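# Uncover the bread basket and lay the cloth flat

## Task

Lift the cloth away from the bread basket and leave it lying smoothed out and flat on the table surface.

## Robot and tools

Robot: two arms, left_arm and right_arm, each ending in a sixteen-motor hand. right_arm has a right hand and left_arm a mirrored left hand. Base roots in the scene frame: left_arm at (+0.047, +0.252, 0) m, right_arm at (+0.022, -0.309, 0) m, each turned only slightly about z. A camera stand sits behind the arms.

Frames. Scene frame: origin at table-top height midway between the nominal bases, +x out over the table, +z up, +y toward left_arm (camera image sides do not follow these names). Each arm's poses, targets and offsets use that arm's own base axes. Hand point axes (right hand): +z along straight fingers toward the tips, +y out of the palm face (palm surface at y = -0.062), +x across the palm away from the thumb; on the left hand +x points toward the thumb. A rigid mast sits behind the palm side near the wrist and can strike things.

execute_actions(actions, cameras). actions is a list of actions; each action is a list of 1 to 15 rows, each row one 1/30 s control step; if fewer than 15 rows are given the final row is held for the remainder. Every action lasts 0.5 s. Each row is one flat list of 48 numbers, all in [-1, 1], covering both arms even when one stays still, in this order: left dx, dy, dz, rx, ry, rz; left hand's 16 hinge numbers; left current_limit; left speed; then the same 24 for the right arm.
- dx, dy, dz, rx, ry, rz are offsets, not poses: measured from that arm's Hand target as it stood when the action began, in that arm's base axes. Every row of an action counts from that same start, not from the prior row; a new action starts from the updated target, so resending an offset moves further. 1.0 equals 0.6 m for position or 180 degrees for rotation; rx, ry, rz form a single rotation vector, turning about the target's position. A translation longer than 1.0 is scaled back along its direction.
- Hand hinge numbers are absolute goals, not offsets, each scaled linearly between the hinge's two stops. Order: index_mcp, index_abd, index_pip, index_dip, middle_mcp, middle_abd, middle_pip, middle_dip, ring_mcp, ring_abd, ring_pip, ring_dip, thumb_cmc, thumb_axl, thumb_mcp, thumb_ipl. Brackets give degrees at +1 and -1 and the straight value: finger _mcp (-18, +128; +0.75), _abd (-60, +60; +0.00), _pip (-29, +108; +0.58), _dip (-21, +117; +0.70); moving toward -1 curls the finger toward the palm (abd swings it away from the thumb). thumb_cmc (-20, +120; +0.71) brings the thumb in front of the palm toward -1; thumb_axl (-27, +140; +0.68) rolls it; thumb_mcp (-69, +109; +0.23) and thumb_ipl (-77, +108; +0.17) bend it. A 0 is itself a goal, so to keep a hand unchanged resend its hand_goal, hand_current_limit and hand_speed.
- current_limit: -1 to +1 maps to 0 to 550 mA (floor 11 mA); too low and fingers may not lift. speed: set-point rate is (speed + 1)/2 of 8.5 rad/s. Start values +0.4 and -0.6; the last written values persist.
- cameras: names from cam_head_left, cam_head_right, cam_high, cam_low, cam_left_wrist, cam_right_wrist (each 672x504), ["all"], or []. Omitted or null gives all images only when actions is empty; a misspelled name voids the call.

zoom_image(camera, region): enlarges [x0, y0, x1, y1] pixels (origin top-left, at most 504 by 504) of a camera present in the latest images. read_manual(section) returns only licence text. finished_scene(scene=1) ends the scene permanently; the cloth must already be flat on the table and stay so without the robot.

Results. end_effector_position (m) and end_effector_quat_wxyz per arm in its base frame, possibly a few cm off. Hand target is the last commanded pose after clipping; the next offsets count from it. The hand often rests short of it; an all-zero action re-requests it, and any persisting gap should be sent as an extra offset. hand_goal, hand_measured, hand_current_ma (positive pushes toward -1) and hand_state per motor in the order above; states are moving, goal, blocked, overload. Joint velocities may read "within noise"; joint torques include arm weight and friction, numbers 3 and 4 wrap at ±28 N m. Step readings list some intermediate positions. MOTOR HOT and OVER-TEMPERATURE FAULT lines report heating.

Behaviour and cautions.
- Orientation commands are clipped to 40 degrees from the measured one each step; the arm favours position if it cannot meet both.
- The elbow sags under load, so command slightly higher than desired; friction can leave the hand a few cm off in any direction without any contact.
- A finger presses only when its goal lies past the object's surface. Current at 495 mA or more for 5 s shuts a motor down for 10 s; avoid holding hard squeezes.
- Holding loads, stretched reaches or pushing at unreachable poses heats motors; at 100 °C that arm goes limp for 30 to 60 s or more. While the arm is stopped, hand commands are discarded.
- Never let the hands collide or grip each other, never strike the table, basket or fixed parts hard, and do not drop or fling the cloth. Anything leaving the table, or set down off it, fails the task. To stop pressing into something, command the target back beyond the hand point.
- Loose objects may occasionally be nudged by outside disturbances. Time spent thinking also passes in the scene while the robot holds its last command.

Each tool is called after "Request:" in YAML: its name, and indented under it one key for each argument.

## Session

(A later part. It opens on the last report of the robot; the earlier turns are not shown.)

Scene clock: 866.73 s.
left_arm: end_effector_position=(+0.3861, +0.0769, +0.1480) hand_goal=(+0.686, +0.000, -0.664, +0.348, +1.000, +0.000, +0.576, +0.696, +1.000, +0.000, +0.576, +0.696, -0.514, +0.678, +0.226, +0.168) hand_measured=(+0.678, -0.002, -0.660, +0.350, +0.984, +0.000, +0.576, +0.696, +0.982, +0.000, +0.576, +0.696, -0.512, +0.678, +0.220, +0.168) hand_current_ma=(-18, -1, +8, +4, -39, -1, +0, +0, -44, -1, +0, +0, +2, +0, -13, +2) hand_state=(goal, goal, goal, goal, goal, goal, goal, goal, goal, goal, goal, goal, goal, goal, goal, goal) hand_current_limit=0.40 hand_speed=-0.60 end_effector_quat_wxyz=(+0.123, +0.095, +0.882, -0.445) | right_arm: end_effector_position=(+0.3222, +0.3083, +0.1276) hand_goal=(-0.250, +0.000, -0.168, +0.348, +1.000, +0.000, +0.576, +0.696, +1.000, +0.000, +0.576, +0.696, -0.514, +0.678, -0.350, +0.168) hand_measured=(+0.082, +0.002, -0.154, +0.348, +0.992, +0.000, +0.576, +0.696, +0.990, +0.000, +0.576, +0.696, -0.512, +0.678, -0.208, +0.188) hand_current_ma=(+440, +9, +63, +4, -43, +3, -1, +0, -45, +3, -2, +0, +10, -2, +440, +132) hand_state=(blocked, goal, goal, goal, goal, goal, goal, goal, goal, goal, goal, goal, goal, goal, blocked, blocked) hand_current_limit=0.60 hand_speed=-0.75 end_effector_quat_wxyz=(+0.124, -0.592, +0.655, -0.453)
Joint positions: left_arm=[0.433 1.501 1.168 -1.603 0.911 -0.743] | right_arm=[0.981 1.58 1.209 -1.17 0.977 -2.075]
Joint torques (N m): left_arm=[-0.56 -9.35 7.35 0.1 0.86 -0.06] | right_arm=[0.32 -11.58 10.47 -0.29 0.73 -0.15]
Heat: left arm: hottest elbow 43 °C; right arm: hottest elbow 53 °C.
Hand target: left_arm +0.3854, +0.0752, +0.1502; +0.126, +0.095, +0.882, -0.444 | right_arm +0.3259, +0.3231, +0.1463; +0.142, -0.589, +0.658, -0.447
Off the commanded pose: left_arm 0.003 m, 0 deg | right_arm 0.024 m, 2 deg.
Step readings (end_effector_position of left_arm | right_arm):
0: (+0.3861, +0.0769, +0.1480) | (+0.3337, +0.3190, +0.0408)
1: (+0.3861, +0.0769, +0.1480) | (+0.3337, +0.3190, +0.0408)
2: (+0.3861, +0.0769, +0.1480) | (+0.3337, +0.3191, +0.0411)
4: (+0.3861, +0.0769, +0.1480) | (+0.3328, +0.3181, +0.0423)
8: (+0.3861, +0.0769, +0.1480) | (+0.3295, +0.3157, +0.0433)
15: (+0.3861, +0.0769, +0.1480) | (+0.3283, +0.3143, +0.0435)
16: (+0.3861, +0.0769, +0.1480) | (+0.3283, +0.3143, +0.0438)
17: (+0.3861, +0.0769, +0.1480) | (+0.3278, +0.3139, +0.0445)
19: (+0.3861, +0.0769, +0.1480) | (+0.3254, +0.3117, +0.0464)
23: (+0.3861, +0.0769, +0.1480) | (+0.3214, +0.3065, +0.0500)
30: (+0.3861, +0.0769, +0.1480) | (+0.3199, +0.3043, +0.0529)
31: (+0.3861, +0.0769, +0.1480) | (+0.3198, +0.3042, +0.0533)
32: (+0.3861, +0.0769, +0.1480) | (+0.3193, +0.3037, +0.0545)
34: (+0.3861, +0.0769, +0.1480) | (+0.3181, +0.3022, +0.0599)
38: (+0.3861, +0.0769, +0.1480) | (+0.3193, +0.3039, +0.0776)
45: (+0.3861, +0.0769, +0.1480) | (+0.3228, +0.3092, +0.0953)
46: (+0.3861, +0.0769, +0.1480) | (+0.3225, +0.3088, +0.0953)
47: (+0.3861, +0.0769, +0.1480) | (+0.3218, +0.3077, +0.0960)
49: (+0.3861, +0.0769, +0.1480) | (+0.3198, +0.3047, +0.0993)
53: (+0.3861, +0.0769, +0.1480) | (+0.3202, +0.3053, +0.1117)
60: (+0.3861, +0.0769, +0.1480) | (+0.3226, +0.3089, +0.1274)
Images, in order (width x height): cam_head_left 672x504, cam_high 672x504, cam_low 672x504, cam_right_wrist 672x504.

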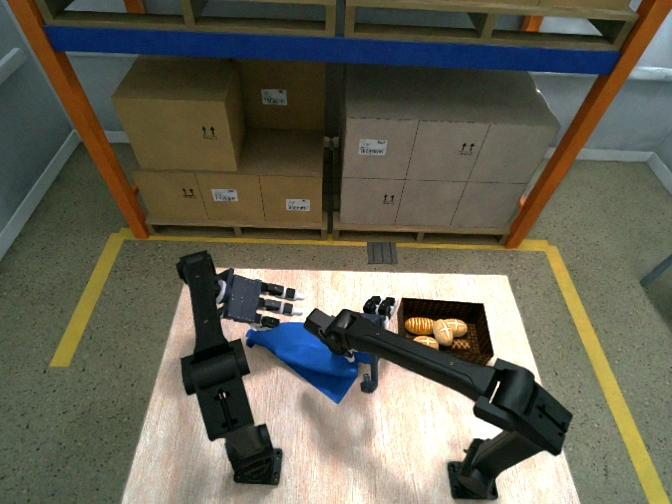

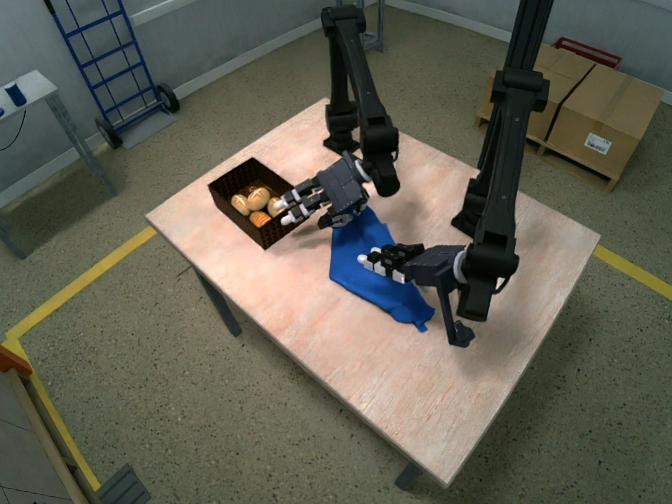

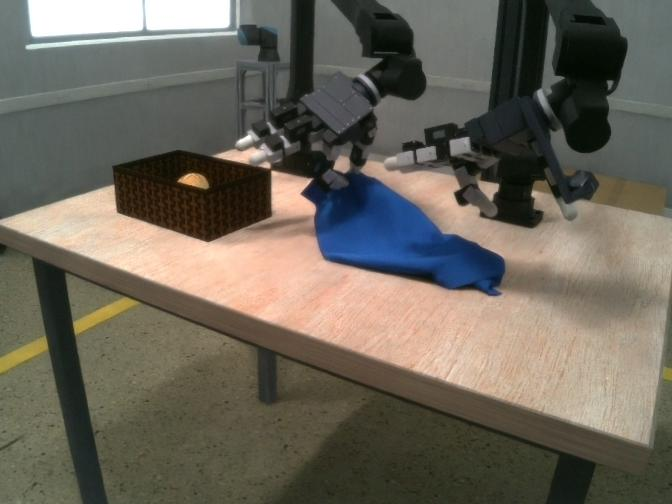

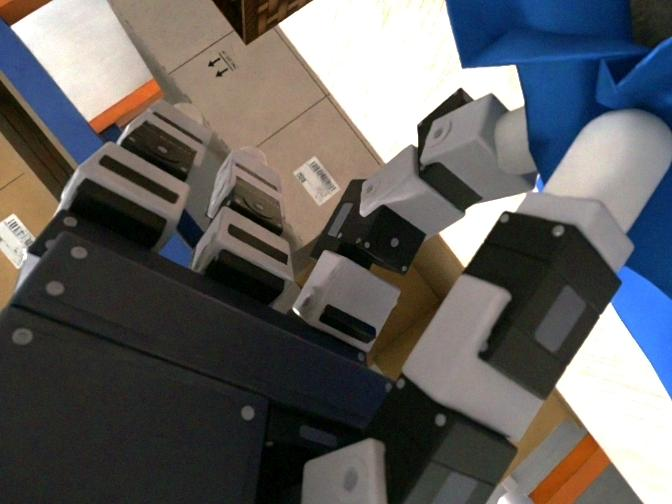

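Request:
zoom_image:
  camera: "cam_low"
  region: [400, 200, 540, 305]

Request:
zoom_image:
  camera: "cam_high"
  region: [360, 250, 500, 355]

Request:
zoom_image:
  camera: "cam_head_left"
  region: [210, 300, 350, 405]

Scaled by 3.600 from the camera's 672x504 image, which has a finer 960x720 frame.

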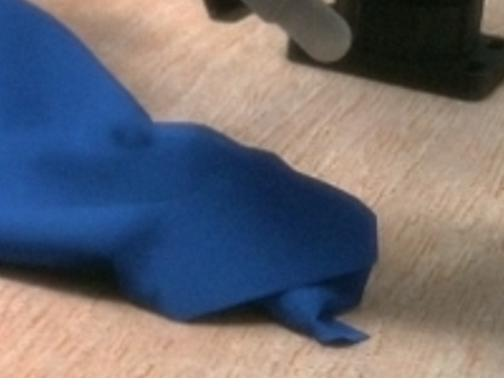

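Scaled by 3.600 from the camera's 672x504 image, which has a finer 960x720 frame.

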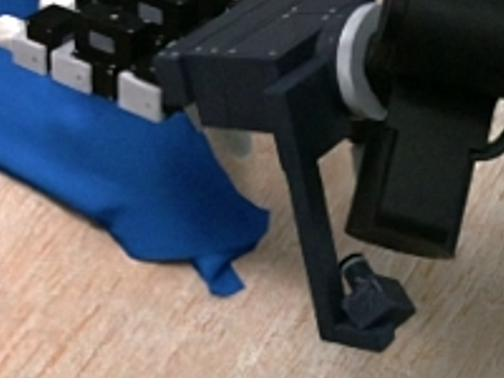

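Scaled by 3.600 from the camera's 672x504 image, which has a finer 960x720 frame.

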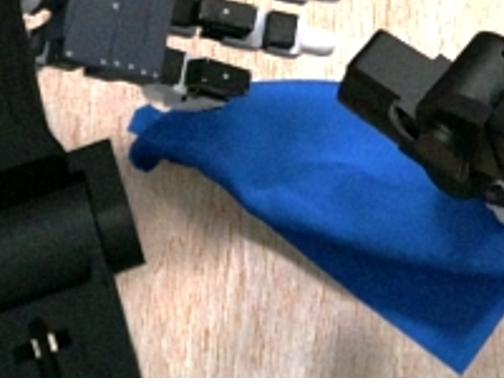

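Request:
execute_actions:
  actions:
    - [[0,-0.015,-0.057,0,0,0,0.685,0,-0.664,0.348,1,0,0.576,0.696,1,0,0.576,0.696,-0.514,0.678,0.226,0.168,0.4,-0.6,0,0,0,0,0,0,-0.25,0,-0.168,0.348,1,0,0.576,0.696,1,0,0.576,0.696,-0.514,0.678,-0.35,0.168,0.6,-0.75]]
    - [[0,-0.015,-0.057,0,0,0,0.685,0,-0.664,0.348,1,0,0.576,0.696,1,0,0.576,0.696,-0.514,0.678,0.226,0.168,0.4,-0.6,0,0,0,0,0,0,-0.25,0,-0.168,0.348,1,0,0.576,0.696,1,0,0.576,0.696,-0.514,0.678,-0.35,0.168,0.6,-0.75]]
    - [[0,-0.015,-0.04,0,0,0,0.685,0,-0.664,0.348,1,0,0.576,0.696,1,0,0.576,0.696,-0.514,0.678,0.226,0.168,0.4,-0.6,0,0,0,0,0,0,-0.25,0,-0.168,0.348,1,0,0.576,0.696,1,0,0.576,0.696,-0.514,0.678,-0.35,0.168,0.6,-0.75]]
  cameras: ["cam_head_left","cam_high","cam_low","cam_left_wrist"]

Request:
zoom_image:
  camera: "cam_low"
  region: [400, 200, 540, 305]

Request:
zoom_image:
  camera: "cam_high"
  region: [360, 250, 500, 355]

Request:
zoom_image:
  camera: "cam_head_left"
  region: [210, 300, 350, 405]

Scene clock: 911.07 s.
left_arm: end_effector_position=(+0.3866, +0.0527, +0.0616) hand_goal=(+0.686, +0.000, -0.664, +0.348, +1.000, +0.000, +0.576, +0.696, +1.000, +0.000, +0.576, +0.696, -0.514, +0.678, +0.226, +0.168) hand_measured=(+0.678, -0.002, -0.666, +0.348, +0.984, +0.000, +0.576, +0.696, +0.982, +0.000, +0.576, +0.696, -0.512, +0.678, +0.220, +0.168) hand_current_ma=(-18, -1, -2, +0, -39, -1, +0, +0, -44, -1, +0, +0, +2, +0, -13, +2) hand_state=(goal, goal, goal, goal, goal, goal, goal, goal, goal, goal, goal, goal, goal, goal, goal, goal) hand_current_limit=0.40 hand_speed=-0.60 end_effector_quat_wxyz=(+0.130, +0.096, +0.883, -0.441) | right_arm: end_effector_position=(+0.3222, +0.3083, +0.1276) hand_goal=(-0.250, +0.000, -0.168, +0.348, +1.000, +0.000, +0.576, +0.696, +1.000, +0.000, +0.576, +0.696, -0.514, +0.678, -0.350, +0.168) hand_measured=(+0.082, +0.002, -0.154, +0.348, +0.992, +0.000, +0.576, +0.696, +0.990, +0.000, +0.576, +0.696, -0.512, +0.678, -0.208, +0.188) hand_current_ma=(+440, +9, +64, +4, -43, +3, -1, +0, -45, +3, -2, +0, +10, -2, +440, +132) hand_state=(blocked, goal, goal, goal, goal, goal, goal, goal, goal, goal, goal, goal, goal, goal, blocked, blocked) hand_current_limit=0.60 hand_speed=-0.75 end_effector_quat_wxyz=(+0.124, -0.592, +0.655, -0.453)
Joint positions: left_arm=[0.375 1.554 0.984 -1.27 0.93 -0.844] | right_arm=[0.981 1.58 1.209 -1.17 0.977 -2.075]
Joint torques (N m): left_arm=[-1.08 -8.12 6.46 0.34 0.9 -0.01] | right_arm=[0.15 -11.52 10.48 -0.39 0.74 -0.15]
Heat: left arm: hottest elbow 42 °C; right arm: hottest elbow 57 °C.
Hand target: left_arm +0.3855, +0.0483, +0.0579; +0.126, +0.095, +0.882, -0.444 | right_arm +0.3259, +0.3231, +0.1463; +0.142, -0.589, +0.658, -0.447
Off the commanded pose: left_arm 0.006 m, 1 deg | right_arm 0.024 m, 2 deg.
Step readings (end_effector_position of left_arm | right_arm):
0: (+0.3861, +0.0769, +0.1480) | (+0.3222, +0.3083, +0.1276)
1: (+0.3862, +0.0769, +0.1477) | (+0.3222, +0.3083, +0.1276)
2: (+0.3870, +0.0768, +0.1459) | (+0.3222, +0.3083, +0.1276)
4: (+0.3882, +0.0752, +0.1388) | (+0.3222, +0.3083, +0.1276)
8: (+0.3834, +0.0712, +0.1234) | (+0.3222, +0.3083, +0.1276)
15: (+0.3855, +0.0702, +0.1189) | (+0.3222, +0.3083, +0.1276)
16: (+0.3855, +0.0702, +0.1185) | (+0.3222, +0.3083, +0.1276)
17: (+0.3864, +0.0702, +0.1168) | (+0.3222, +0.3083, +0.1276)
19: (+0.3879, +0.0690, +0.1101) | (+0.3222, +0.3083, +0.1276)
23: (+0.3841, +0.0628, +0.0921) | (+0.3222, +0.3083, +0.1276)
30: (+0.3849, +0.0605, +0.0832) | (+0.3222, +0.3083, +0.1276)
31: (+0.3855, +0.0605, +0.0832) | (+0.3222, +0.3083, +0.1276)
32: (+0.3863, +0.0603, +0.0821) | (+0.3222, +0.3083, +0.1276)
34: (+0.3879, +0.0594, +0.0777) | (+0.3222, +0.3083, +0.1276)
38: (+0.3859, +0.0545, +0.0669) | (+0.3222, +0.3083, +0.1276)
45: (+0.3865, +0.0525, +0.0617) | (+0.3222, +0.3083, +0.1276)
Images, in order (width x height): cam_head_left 672x504, cam_high 672x504, cam_low 672x504, cam_left_wrist 672x504.

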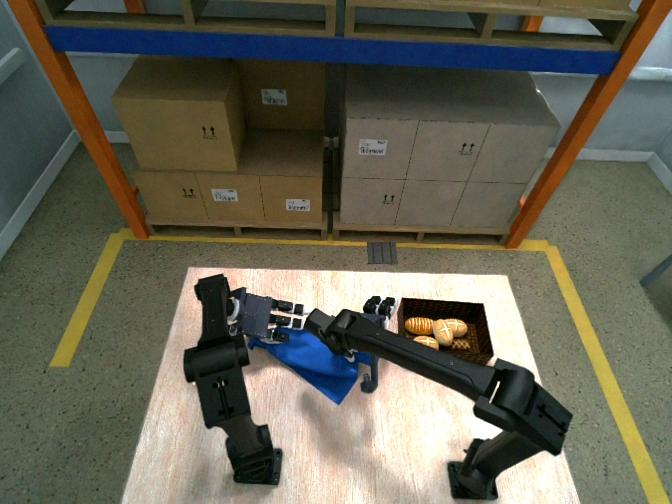

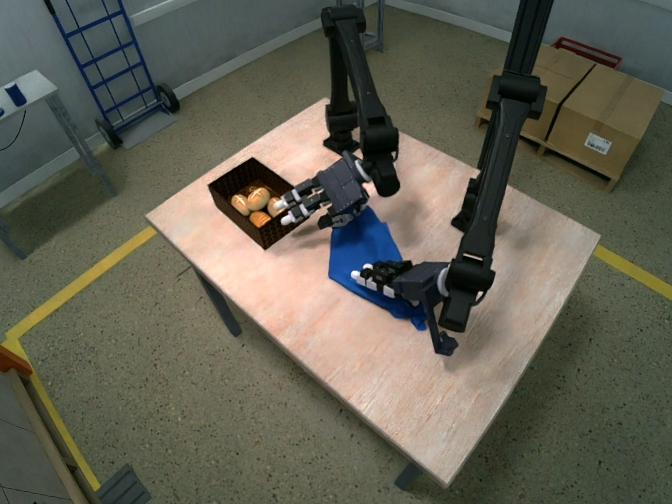

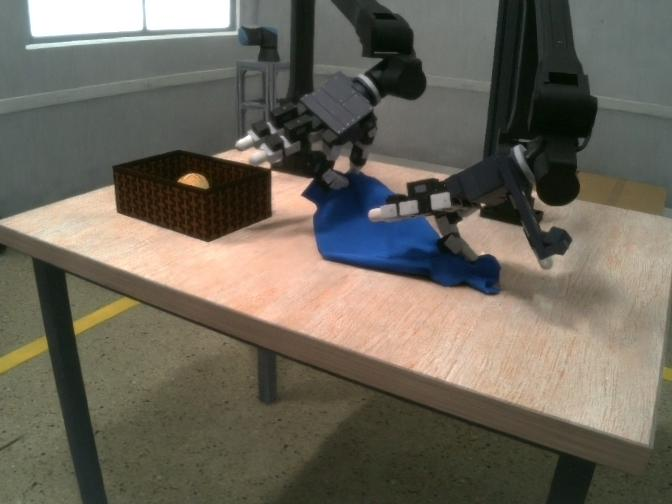

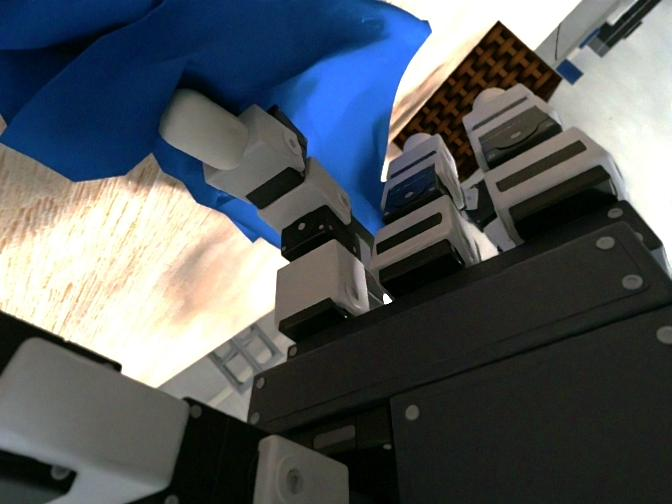

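Scaled by 3.600 from the camera's 672x504 image, which has a finer 960x720 frame.

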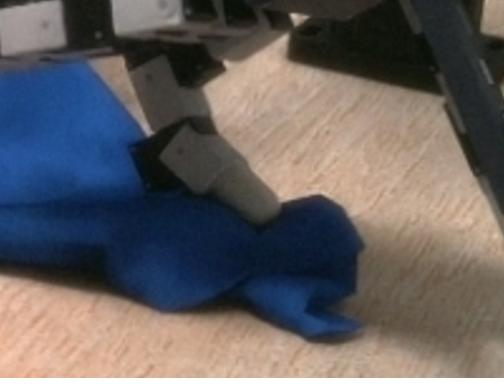

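Scaled by 3.600 from the camera's 672x504 image, which has a finer 960x720 frame.

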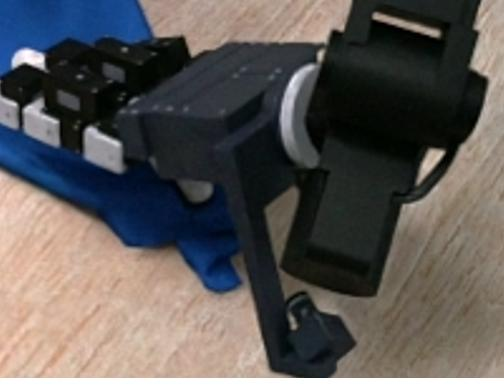

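Scaled by 3.600 from the camera's 672x504 image, which has a finer 960x720 frame.

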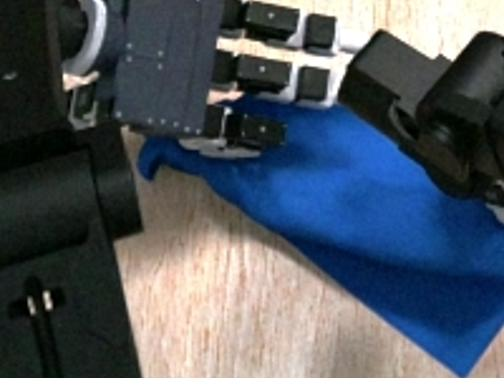

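Request:
execute_actions:
  actions:
    - [[0,0,-0.012,0,0,0,0.342,0,-0.42,0.348,1,0,0.576,0.696,1,0,0.576,0.696,-0.514,0.678,0.05,0.168,0.4,-0.75,0,0,0,0,0,0,-0.25,0,-0.168,0.348,1,0,0.576,0.696,1,0,0.576,0.696,-0.514,0.678,-0.35,0.168,0.6,-0.75]]
    - [[0,0,-0.008,0,0,0,0.0,0,-0.168,0.348,1,0,0.576,0.696,1,0,0.576,0.696,-0.514,0.678,-0.135,0.168,0.4,-0.75,0,0,0,0,0,0,-0.25,0,-0.168,0.348,1,0,0.576,0.696,1,0,0.576,0.696,-0.514,0.678,-0.35,0.168,0.6,-0.75]]
    - [[0,0,0,0,0,0,-0.25,0,-0.168,0.348,1,0,0.576,0.696,1,0,0.576,0.696,-0.514,0.678,-0.35,0.168,0.6,-0.75,0,0,0,0,0,0,-0.25,0,-0.168,0.348,1,0,0.576,0.696,1,0,0.576,0.696,-0.514,0.678,-0.35,0.168,0.6,-0.75]]
    - [[0,0,0.05,0,0,0,-0.25,0,-0.168,0.348,1,0,0.576,0.696,1,0,0.576,0.696,-0.514,0.678,-0.35,0.168,0.6,-0.75,0,0,0,0,0,0,-0.25,0,-0.168,0.348,1,0,0.576,0.696,1,0,0.576,0.696,-0.514,0.678,-0.35,0.168,0.6,-0.75]]
    - [[0,0,0.06,0,0,0,-0.25,0,-0.168,0.348,1,0,0.576,0.696,1,0,0.576,0.696,-0.514,0.678,-0.35,0.168,0.6,-0.75,0,0,0,0,0,0,-0.25,0,-0.168,0.348,1,0,0.576,0.696,1,0,0.576,0.696,-0.514,0.678,-0.35,0.168,0.6,-0.75]]
    - [[0,0,0.06,0,0,0,-0.25,0,-0.168,0.348,1,0,0.576,0.696,1,0,0.576,0.696,-0.514,0.678,-0.35,0.168,0.6,-0.75,0,0,0,0,0,0,-0.25,0,-0.168,0.348,1,0,0.576,0.696,1,0,0.576,0.696,-0.514,0.678,-0.35,0.168,0.6,-0.75]]
  cameras: ["cam_head_left","cam_high","cam_low","cam_left_wrist"]

Request:
zoom_image:
  camera: "cam_low"
  region: [290, 120, 540, 305]

Request:
zoom_image:
  camera: "cam_head_left"
  region: [210, 290, 390, 425]

Scene clock: 926.63 s.
left_arm: end_effector_position=(+0.3681, +0.0425, +0.1278) hand_goal=(-0.250, +0.000, -0.168, +0.348, +1.000, +0.000, +0.576, +0.696, +1.000, +0.000, +0.576, +0.696, -0.514, +0.678, -0.350, +0.168) hand_measured=(+0.044, -0.002, -0.148, +0.352, +0.984, +0.000, +0.576, +0.696, +0.982, +0.000, +0.576, +0.696, -0.508, +0.680, -0.182, +0.188) hand_current_ma=(+440, -2, +48, +8, -39, -1, +0, +0, -44, -1, +0, +0, +10, +4, +440, +67) hand_state=(blocked, goal, goal, goal, goal, goal, goal, goal, goal, goal, goal, goal, goal, goal, blocked, goal) hand_current_limit=0.60 hand_speed=-0.75 end_effector_quat_wxyz=(+0.107, +0.083, +0.881, -0.454) | right_arm: end_effector_position=(+0.3217, +0.3104, +0.1282) hand_goal=(-0.250, +0.000, -0.168, +0.348, +1.000, +0.000, +0.576, +0.696, +1.000, +0.000, +0.576, +0.696, -0.514, +0.678, -0.350, +0.168) hand_measured=(+0.080, +0.006, -0.154, +0.350, +0.992, +0.000, +0.576, +0.696, +0.990, +0.000, +0.576, +0.696, -0.512, +0.680, -0.208, +0.190) hand_current_ma=(+440, +26, +67, +6, -43, +3, -1, +0, -45, +3, -2, +0, +9, +5, +440, +136) hand_state=(blocked, goal, goal, goal, goal, goal, goal, goal, goal, goal, goal, goal, goal, goal, blocked, blocked) hand_current_limit=0.60 hand_speed=-0.75 end_effector_quat_wxyz=(+0.126, -0.592, +0.656, -0.452)
Joint positions: left_arm=[0.368 1.454 1.062 -1.5 0.932 -0.853] | right_arm=[0.985 1.58 1.212 -1.17 0.975 -2.071]
Joint torques (N m): left_arm=[-0.5 -8.35 12.41 -0.42 0.8 0.03] | right_arm=[0.15 -11.52 10.33 -0.42 0.77 -0.18]
Heat: left arm: hottest elbow 41 °C; right arm: hottest elbow 57 °C.
Hand target: left_arm +0.3854, +0.0482, +0.1477; +0.126, +0.095, +0.882, -0.444 | right_arm +0.3258, +0.3231, +0.1462; +0.142, -0.589, +0.658, -0.447
Off the commanded pose: left_arm 0.027 m, 3 deg | right_arm 0.022 m, 2 deg.
Step readings (end_effector_position of left_arm | right_arm):
0: (+0.3866, +0.0527, +0.0616) | (+0.3222, +0.3083, +0.1276)
1: (+0.3866, +0.0527, +0.0616) | (+0.3222, +0.3083, +0.1276)
2: (+0.3870, +0.0528, +0.0614) | (+0.3222, +0.3083, +0.1276)
4: (+0.3876, +0.0529, +0.0608) | (+0.3222, +0.3083, +0.1276)
8: (+0.3868, +0.0522, +0.0582) | (+0.3222, +0.3083, +0.1276)
15: (+0.3869, +0.0506, +0.0576) | (+0.3222, +0.3083, +0.1276)
16: (+0.3870, +0.0505, +0.0576) | (+0.3222, +0.3083, +0.1276)
17: (+0.3875, +0.0505, +0.0574) | (+0.3222, +0.3083, +0.1276)
19: (+0.3879, +0.0505, +0.0565) | (+0.3220, +0.3086, +0.1276)
23: (+0.3865, +0.0494, +0.0543) | (+0.3216, +0.3090, +0.1276)
30: (+0.3859, +0.0483, +0.0530) | (+0.3218, +0.3097, +0.1281)
31: (+0.3859, +0.0481, +0.0530) | (+0.3218, +0.3099, +0.1282)
32: (+0.3858, +0.0480, +0.0529) | (+0.3218, +0.3099, +0.1282)
34: (+0.3857, +0.0480, +0.0529) | (+0.3219, +0.3102, +0.1283)
38: (+0.3854, +0.0479, +0.0517) | (+0.3217, +0.3104, +0.1282)
45: (+0.3855, +0.0479, +0.0516) | (+0.3217, +0.3104, +0.1282)
46: (+0.3855, +0.0479, +0.0516) | (+0.3217, +0.3104, +0.1282)
47: (+0.3846, +0.0476, +0.0517) | (+0.3217, +0.3104, +0.1282)
49: (+0.3812, +0.0462, +0.0524) | (+0.3217, +0.3104, +0.1282)
53: (+0.3749, +0.0442, +0.0564) | (+0.3217, +0.3104, +0.1282)
60: (+0.3728, +0.0436, +0.0608) | (+0.3217, +0.3104, +0.1282)
61: (+0.3725, +0.0435, +0.0609) | (+0.3217, +0.3104, +0.1282)
62: (+0.3707, +0.0429, +0.0617) | (+0.3217, +0.3104, +0.1282)
64: (+0.3659, +0.0412, +0.0658) | (+0.3217, +0.3104, +0.1282)
68: (+0.3633, +0.0404, +0.0808) | (+0.3217, +0.3104, +0.1282)
75: (+0.3684, +0.0424, +0.0933) | (+0.3217, +0.3104, +0.1282)
76: (+0.3679, +0.0422, +0.0934) | (+0.3217, +0.3104, +0.1282)
77: (+0.3667, +0.0418, +0.0947) | (+0.3217, +0.3104, +0.1282)
79: (+0.3640, +0.0409, +0.0990) | (+0.3217, +0.3104, +0.1282)
83: (+0.3658, +0.0416, +0.1152) | (+0.3217, +0.3104, +0.1282)
90: (+0.3690, +0.0428, +0.1276) | (+0.3217, +0.3104, +0.1282)
Images, in order (width x height): cam_head_left 672x504, cam_high 672x504, cam_low 672x504, cam_left_wrist 672x504.

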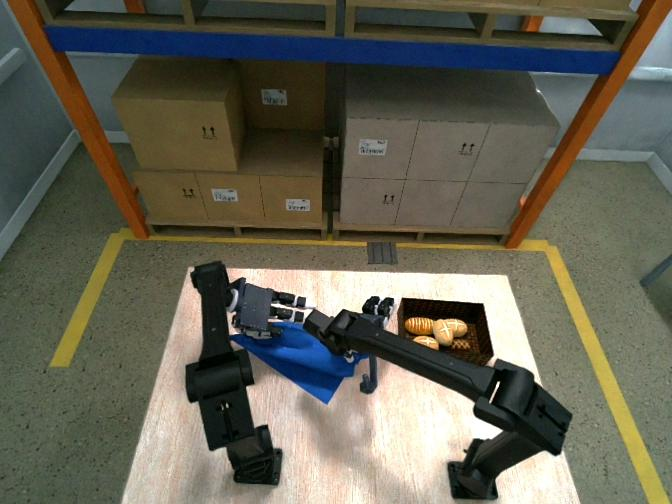

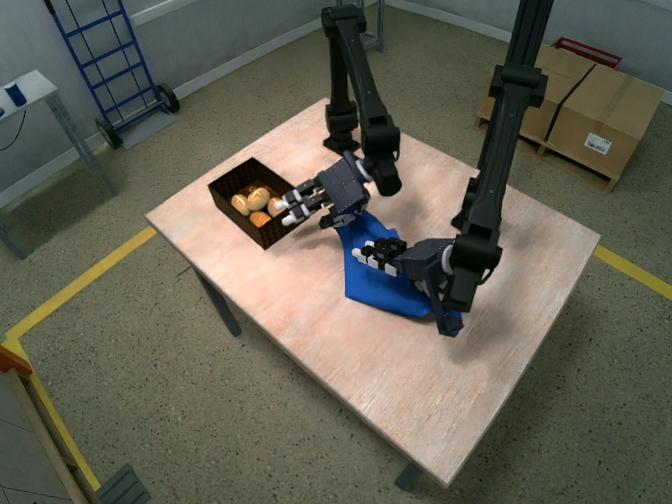

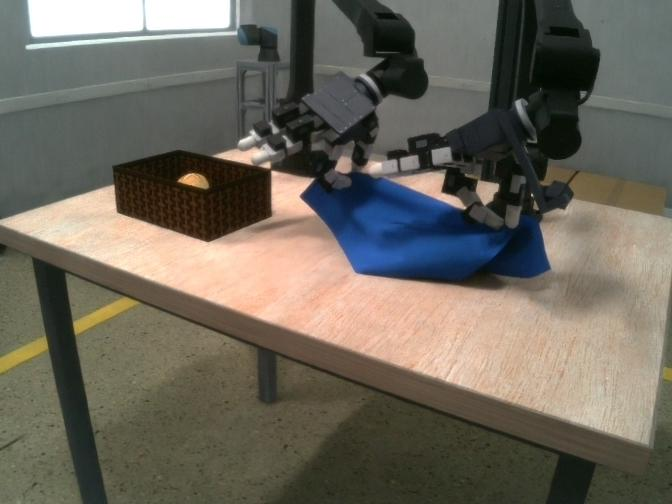

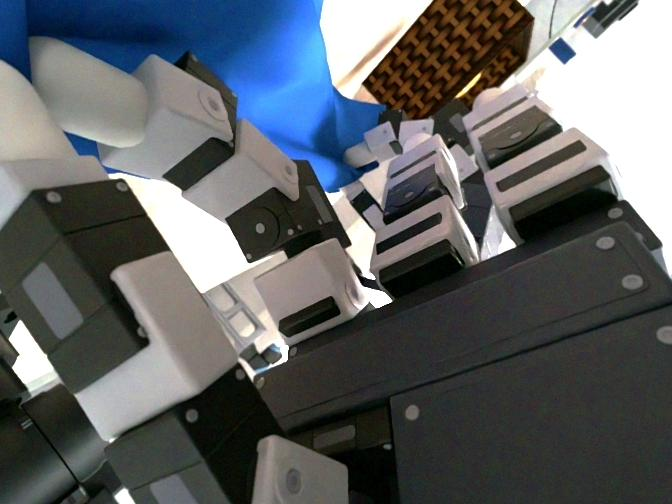

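Scaled by 2.016 from the camera's 672x504 image, which has a finer 960x720 frame.

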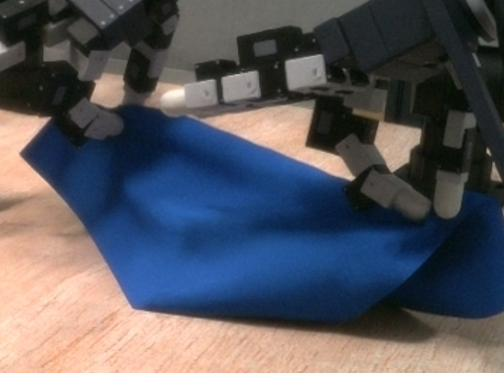

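Scaled by 2.800 from the camera's 672x504 image, which has a finer 960x720 frame.

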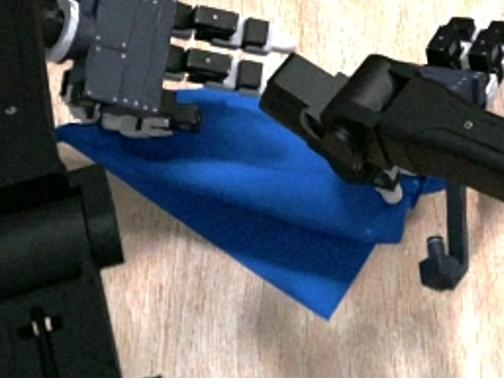

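Request:
execute_actions:
  actions:
    - [[0,0,0.06,0,0,0,-0.25,0,-0.168,0.348,1,0,0.576,0.696,1,0,0.576,0.696,-0.514,0.678,-0.35,0.168,0.6,-0.75,0,0,0.06,0,0,0,-0.25,0,-0.168,0.348,1,0,0.576,0.696,1,0,0.576,0.696,-0.514,0.678,-0.35,0.168,0.6,-0.75]]
    - [[0,0,0.06,0,0,0,-0.25,0,-0.168,0.348,1,0,0.576,0.696,1,0,0.576,0.696,-0.514,0.678,-0.35,0.168,0.6,-0.75,0,0,0.06,0,0,0,-0.25,0,-0.168,0.348,1,0,0.576,0.696,1,0,0.576,0.696,-0.514,0.678,-0.35,0.168,0.6,-0.75]]
    - [[0,0,0.06,0,0,0,-0.25,0,-0.168,0.348,1,0,0.576,0.696,1,0,0.576,0.696,-0.514,0.678,-0.35,0.168,0.6,-0.75,0,0,0.06,0,0,0,-0.25,0,-0.168,0.348,1,0,0.576,0.696,1,0,0.576,0.696,-0.514,0.678,-0.35,0.168,0.6,-0.75]]
    - [[0,0,0.06,0,0,0,-0.25,0,-0.168,0.348,1,0,0.576,0.696,1,0,0.576,0.696,-0.514,0.678,-0.35,0.168,0.6,-0.75,0,0,0.06,0,0,0,-0.25,0,-0.168,0.348,1,0,0.576,0.696,1,0,0.576,0.696,-0.514,0.678,-0.35,0.168,0.6,-0.75]]
  cameras: ["all"]

Scene clock: 941.93 s.
left_arm: end_effector_position=(+0.3741, +0.0464, +0.2673) hand_goal=(-0.250, +0.000, -0.168, +0.348, +1.000, +0.000, +0.576, +0.696, +1.000, +0.000, +0.576, +0.696, -0.514, +0.678, -0.350, +0.168) hand_measured=(+0.044, -0.002, -0.148, +0.352, +0.984, +0.000, +0.576, +0.696, +0.982, +0.000, +0.576, +0.696, -0.508, +0.680, -0.182, +0.188) hand_current_ma=(+440, -2, +50, +8, -38, -1, +0, +0, -44, -1, +0, +0, +10, +4, +440, +67) hand_state=(blocked, goal, blocked, goal, goal, goal, goal, goal, goal, goal, goal, goal, goal, goal, blocked, goal) hand_current_limit=0.60 hand_speed=-0.75 end_effector_quat_wxyz=(+0.147, +0.058, +0.894, -0.420) | right_arm: end_effector_position=(+0.3242, +0.3143, +0.2694) hand_goal=(-0.250, +0.000, -0.168, +0.348, +1.000, +0.000, +0.576, +0.696, +1.000, +0.000, +0.576, +0.696, -0.514, +0.678, -0.350, +0.168) hand_measured=(+0.080, +0.006, -0.152, +0.350, +0.992, +0.000, +0.576, +0.696, +0.990, +0.000, +0.576, +0.696, -0.512, +0.680, -0.210, +0.190) hand_current_ma=(+440, +25, +73, +10, -43, +3, -1, +0, -45, +3, -2, +0, +9, +5, +440, +136) hand_state=(blocked, goal, goal, goal, goal, goal, goal, goal, goal, goal, goal, goal, goal, goal, blocked, blocked) hand_current_limit=0.60 hand_speed=-0.75 end_effector_quat_wxyz=(+0.124, -0.592, +0.655, -0.452)
Joint positions: left_arm=[0.356 1.305 1.308 -1.684 0.918 -1.031] | right_arm=[0.985 1.527 1.528 -1.543 0.975 -2.071]
Joint torques (N m): left_arm=[-1.03 -7.12 14.08 0.03 0.77 -0.01] | right_arm=[0.03 -11.22 11.41 -0.34 0.79 -0.17]
Heat: left arm: hottest elbow 43 °C; right arm: hottest elbow 55 °C.
Hand target: left_arm +0.3854, +0.0482, +0.2918; +0.126, +0.095, +0.882, -0.444 | right_arm +0.3258, +0.3230, +0.2901; +0.142, -0.589, +0.658, -0.447
Off the commanded pose: left_arm 0.027 m, 6 deg | right_arm 0.023 m, 2 deg.
joint sent to its limit (left arm) — joint 4 (wrist pitch), lower limit. The joint targets are off in orientation, not in position.
Step readings (end_effector_position of left_arm | right_arm):
0: (+0.3681, +0.0425, +0.1278) | (+0.3217, +0.3104, +0.1282)
1: (+0.3681, +0.0425, +0.1281) | (+0.3216, +0.3103, +0.1284)
2: (+0.3674, +0.0422, +0.1292) | (+0.3212, +0.3096, +0.1294)
4: (+0.3653, +0.0414, +0.1343) | (+0.3198, +0.3075, +0.1335)
8: (+0.3675, +0.0422, +0.1498) | (+0.3208, +0.3090, +0.1474)
15: (+0.3699, +0.0432, +0.1621) | (+0.3225, +0.3116, +0.1627)
16: (+0.3696, +0.0431, +0.1623) | (+0.3224, +0.3114, +0.1630)
17: (+0.3686, +0.0427, +0.1635) | (+0.3219, +0.3106, +0.1642)
19: (+0.3665, +0.0419, +0.1688) | (+0.3204, +0.3084, +0.1687)
23: (+0.3698, +0.0432, +0.1850) | (+0.3220, +0.3109, +0.1837)
30: (+0.3721, +0.0441, +0.1968) | (+0.3232, +0.3127, +0.1974)
31: (+0.3718, +0.0440, +0.1969) | (+0.3231, +0.3124, +0.1977)
32: (+0.3715, +0.0441, +0.1973) | (+0.3225, +0.3116, +0.1991)
34: (+0.3709, +0.0445, +0.2007) | (+0.3213, +0.3098, +0.2043)
38: (+0.3724, +0.0448, +0.2172) | (+0.3234, +0.3130, +0.2209)
45: (+0.3738, +0.0456, +0.2339) | (+0.3241, +0.3140, +0.2329)
46: (+0.3735, +0.0457, +0.2338) | (+0.3239, +0.3137, +0.2332)
47: (+0.3730, +0.0457, +0.2339) | (+0.3233, +0.3128, +0.2346)
49: (+0.3725, +0.0460, +0.2367) | (+0.3222, +0.3112, +0.2406)
53: (+0.3742, +0.0461, +0.2512) | (+0.3246, +0.3148, +0.2588)
60: (+0.3750, +0.0465, +0.2674) | (+0.3248, +0.3151, +0.2694)

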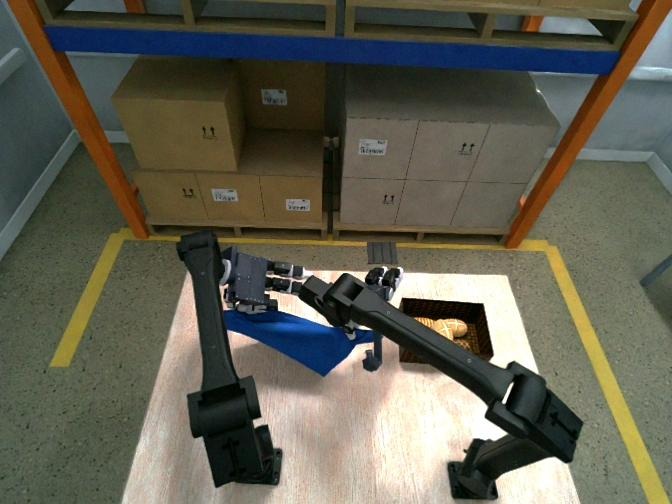

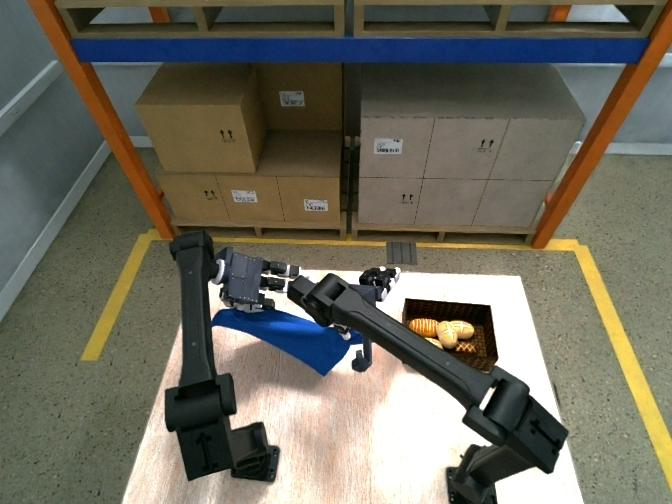

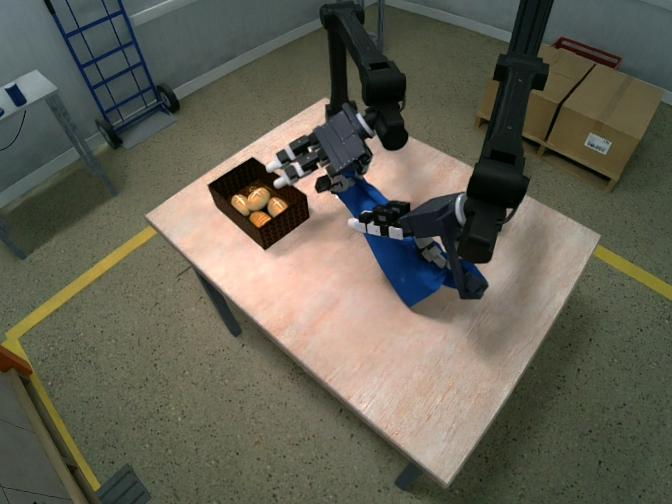

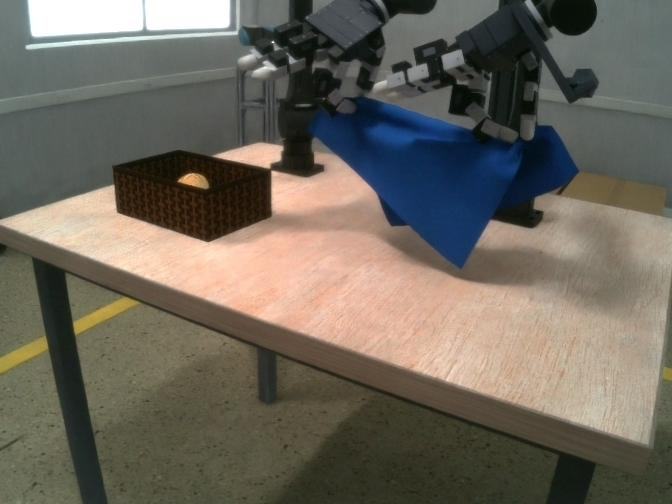

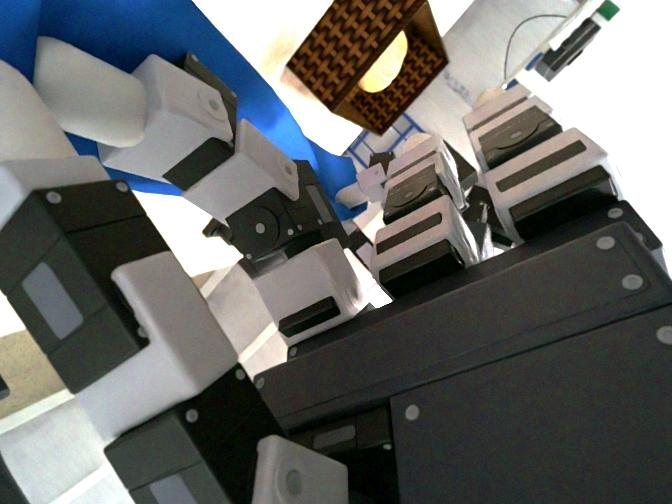

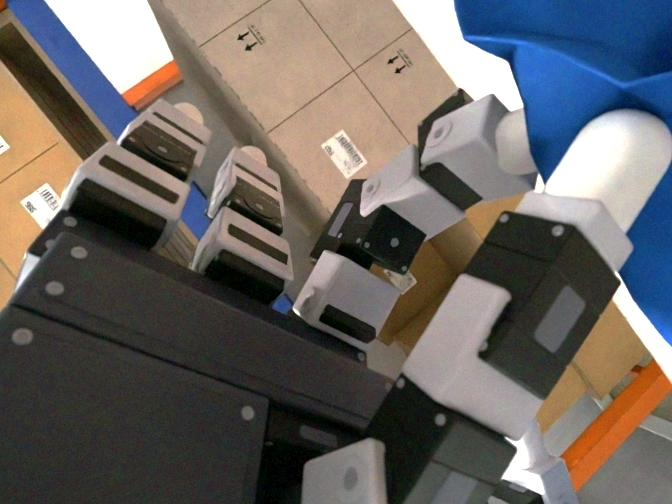

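Request:
zoom_image:
  camera: "cam_low"
  region: [290, 60, 610, 300]

Request:
zoom_image:
  camera: "cam_head_right"
  region: [190, 280, 390, 430]

Request:
zoom_image:
  camera: "cam_high"
  region: [310, 130, 510, 320]

Scaled by 1.575 from the camera's 672x504 image, which has a finer 960x720 frame.

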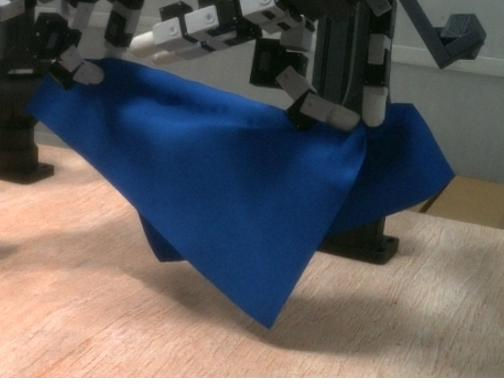

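Scaled by 2.520 from the camera's 672x504 image, which has a finer 960x720 frame.

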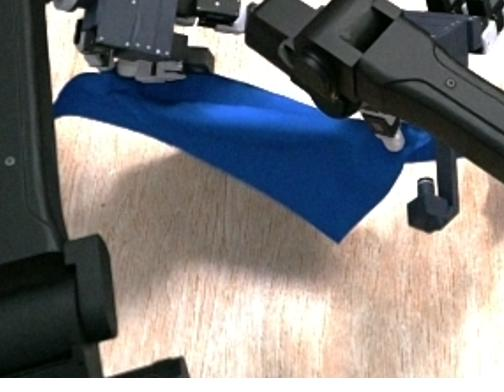

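Scaled by 2.520 from the camera's 672x504 image, which has a finer 960x720 frame.

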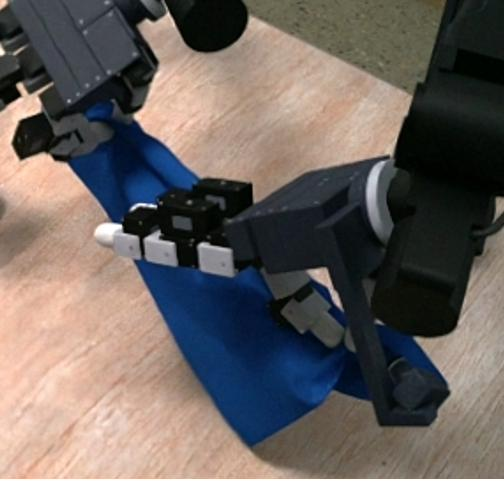

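Request:
execute_actions:
  actions:
    - [[0.06,0,0,0,0,0,-0.25,0,-0.168,0.348,1,0,0.576,0.696,1,0,0.576,0.696,-0.514,0.678,-0.35,0.168,0.6,-0.75,0.06,0,0,0,0,0,-0.25,0,-0.168,0.348,1,0,0.576,0.696,1,0,0.576,0.696,-0.514,0.678,-0.35,0.168,0.6,-0.75]]
    - [[0.06,0,0,0,0,0,-0.25,0,-0.168,0.348,1,0,0.576,0.696,1,0,0.576,0.696,-0.514,0.678,-0.35,0.168,0.6,-0.75,0.06,0,0,0,0,0,-0.25,0,-0.168,0.348,1,0,0.576,0.696,1,0,0.576,0.696,-0.514,0.678,-0.35,0.168,0.6,-0.75]]
    - [[0.06,0,0,0,0,0,-0.25,0,-0.168,0.348,1,0,0.576,0.696,1,0,0.576,0.696,-0.514,0.678,-0.35,0.168,0.6,-0.75,0.06,0,0,0,0,0,-0.25,0,-0.168,0.348,1,0,0.576,0.696,1,0,0.576,0.696,-0.514,0.678,-0.35,0.168,0.6,-0.75]]
  cameras: ["cam_head_right","cam_high","cam_low"]

Request:
zoom_image:
  camera: "cam_low"
  region: [290, 60, 610, 300]

Request:
zoom_image:
  camera: "cam_high"
  region: [290, 150, 490, 340]

Scene clock: 973.93 s.
left_arm: end_effector_position=(+0.4792, +0.0478, +0.2666) hand_goal=(-0.250, +0.000, -0.168, +0.348, +1.000, +0.000, +0.576, +0.696, +1.000, +0.000, +0.576, +0.696, -0.514, +0.678, -0.350, +0.168) hand_measured=(+0.044, -0.002, -0.148, +0.352, +0.984, +0.000, +0.576, +0.696, +0.982, +0.000, +0.576, +0.696, -0.508, +0.680, -0.184, +0.188) hand_current_ma=(+440, -2, +50, +8, -38, -1, +0, +0, -44, -1, +0, +0, +11, +4, +440, +67) hand_state=(blocked, goal, blocked, goal, goal, goal, goal, goal, goal, goal, goal, goal, goal, goal, blocked, goal) hand_current_limit=0.60 hand_speed=-0.75 end_effector_quat_wxyz=(+0.130, +0.068, +0.888, -0.437) | right_arm: end_effector_position=(+0.4255, +0.3169, +0.2841) hand_goal=(-0.250, +0.000, -0.168, +0.348, +1.000, +0.000, +0.576, +0.696, +1.000, +0.000, +0.576, +0.696, -0.514, +0.678, -0.350, +0.168) hand_measured=(+0.080, +0.006, -0.152, +0.350, +0.992, +0.000, +0.576, +0.696, +0.990, +0.000, +0.576, +0.696, -0.512, +0.680, -0.210, +0.190) hand_current_ma=(+440, +20, +76, +12, -43, +3, -1, +0, -45, +3, -2, +0, +9, +5, +440, +136) hand_state=(blocked, goal, goal, goal, goal, goal, goal, goal, goal, goal, goal, goal, goal, goal, blocked, blocked) hand_current_limit=0.60 hand_speed=-0.75 end_effector_quat_wxyz=(+0.113, -0.532, +0.694, -0.473)
Joint positions: left_arm=[0.289 1.589 1.601 -1.688 0.942 -1.077] | right_arm=[0.835 1.71 1.78 -1.556 1.013 -2.091]
Joint torques (N m): left_arm=[-0.97 -10.87 14.49 0.2 0.86 -0.07] | right_arm=[-1.03 -11.81 11.54 -0.32 0.74 -0.27]
Heat: left arm: hottest elbow 48 °C; right arm: hottest elbow 58 °C.
Hand target: left_arm +0.4935, +0.0483, +0.2918; +0.126, +0.095, +0.882, -0.444 | right_arm +0.4339, +0.3229, +0.2902; +0.142, -0.589, +0.658, -0.448
Off the commanded pose: left_arm 0.029 m, 3 deg | right_arm 0.012 m, 9 deg.
joint sent to its limit (left arm) — joint 4 (wrist pitch), lower limit. The joint targets are off in orientation, not in position.
joint sent to its limit (right arm) — joint 6 (wrist roll), lower limit. The joint targets are off in orientation, not in position.
Step readings (end_effector_position of left_arm | right_arm):
0: (+0.3740, +0.0464, +0.2673) | (+0.3242, +0.3143, +0.2694)
1: (+0.3743, +0.0465, +0.2674) | (+0.3243, +0.3144, +0.2697)
2: (+0.3753, +0.0464, +0.2679) | (+0.3249, +0.3147, +0.2706)
4: (+0.3824, +0.0464, +0.2707) | (+0.3284, +0.3157, +0.2744)
8: (+0.4018, +0.0461, +0.2729) | (+0.3416, +0.3149, +0.2845)
15: (+0.4069, +0.0458, +0.2658) | (+0.3498, +0.3121, +0.2853)
16: (+0.4073, +0.0458, +0.2664) | (+0.3502, +0.3124, +0.2846)
17: (+0.4087, +0.0458, +0.2672) | (+0.3520, +0.3124, +0.2841)
19: (+0.4177, +0.0459, +0.2712) | (+0.3589, +0.3155, +0.2851)
23: (+0.4377, +0.0478, +0.2746) | (+0.3773, +0.3165, +0.2847)
30: (+0.4430, +0.0470, +0.2658) | (+0.3870, +0.3141, +0.2795)
31: (+0.4432, +0.0469, +0.2663) | (+0.3874, +0.3146, +0.2800)
32: (+0.4447, +0.0467, +0.2670) | (+0.3892, +0.3149, +0.2809)
34: (+0.4539, +0.0480, +0.2712) | (+0.3964, +0.3185, +0.2850)
38: (+0.4738, +0.0488, +0.2750) | (+0.4144, +0.3204, +0.2893)
45: (+0.4789, +0.0477, +0.2660) | (+0.4248, +0.3161, +0.2827)
Images, in order (width x height): cam_head_right 672x504, cam_high 672x504, cam_low 672x504.

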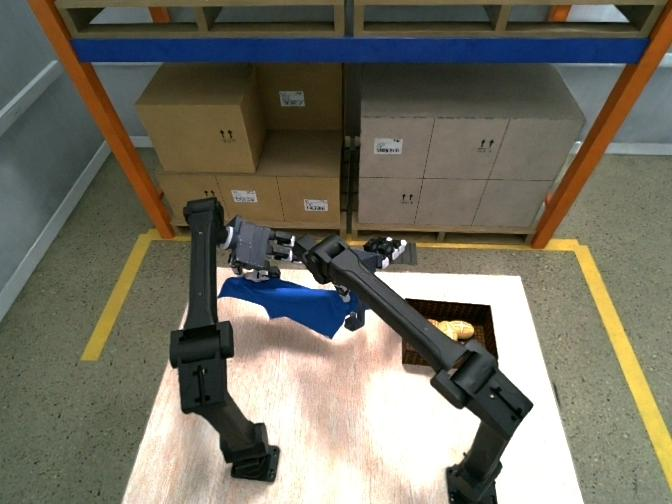

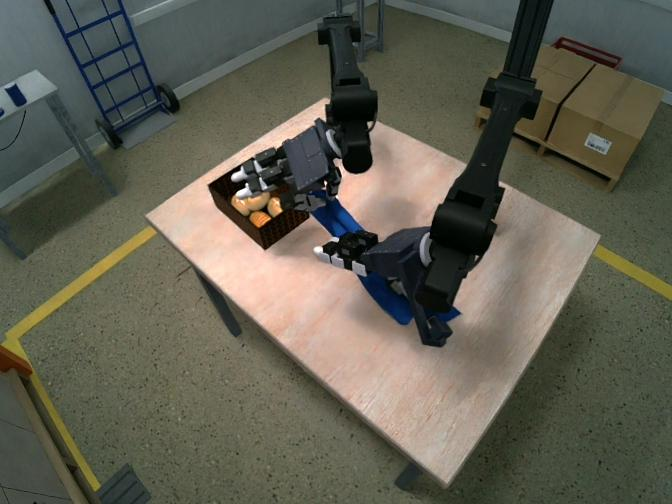

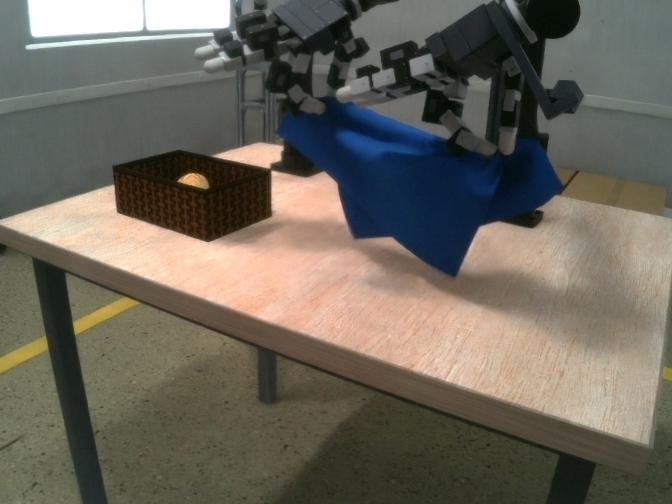

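Scaled by 1.575 from the camera's 672x504 image, which has a finer 960x720 frame.

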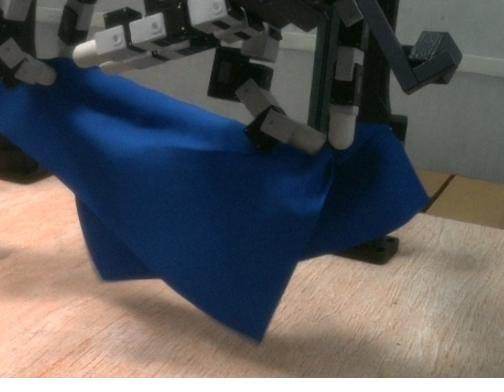

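Scaled by 2.520 from the camera's 672x504 image, which has a finer 960x720 frame.

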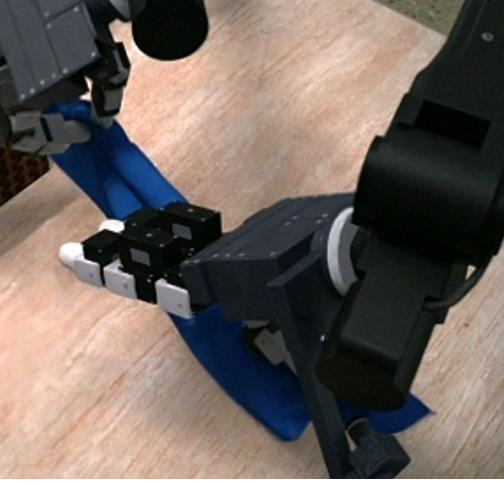

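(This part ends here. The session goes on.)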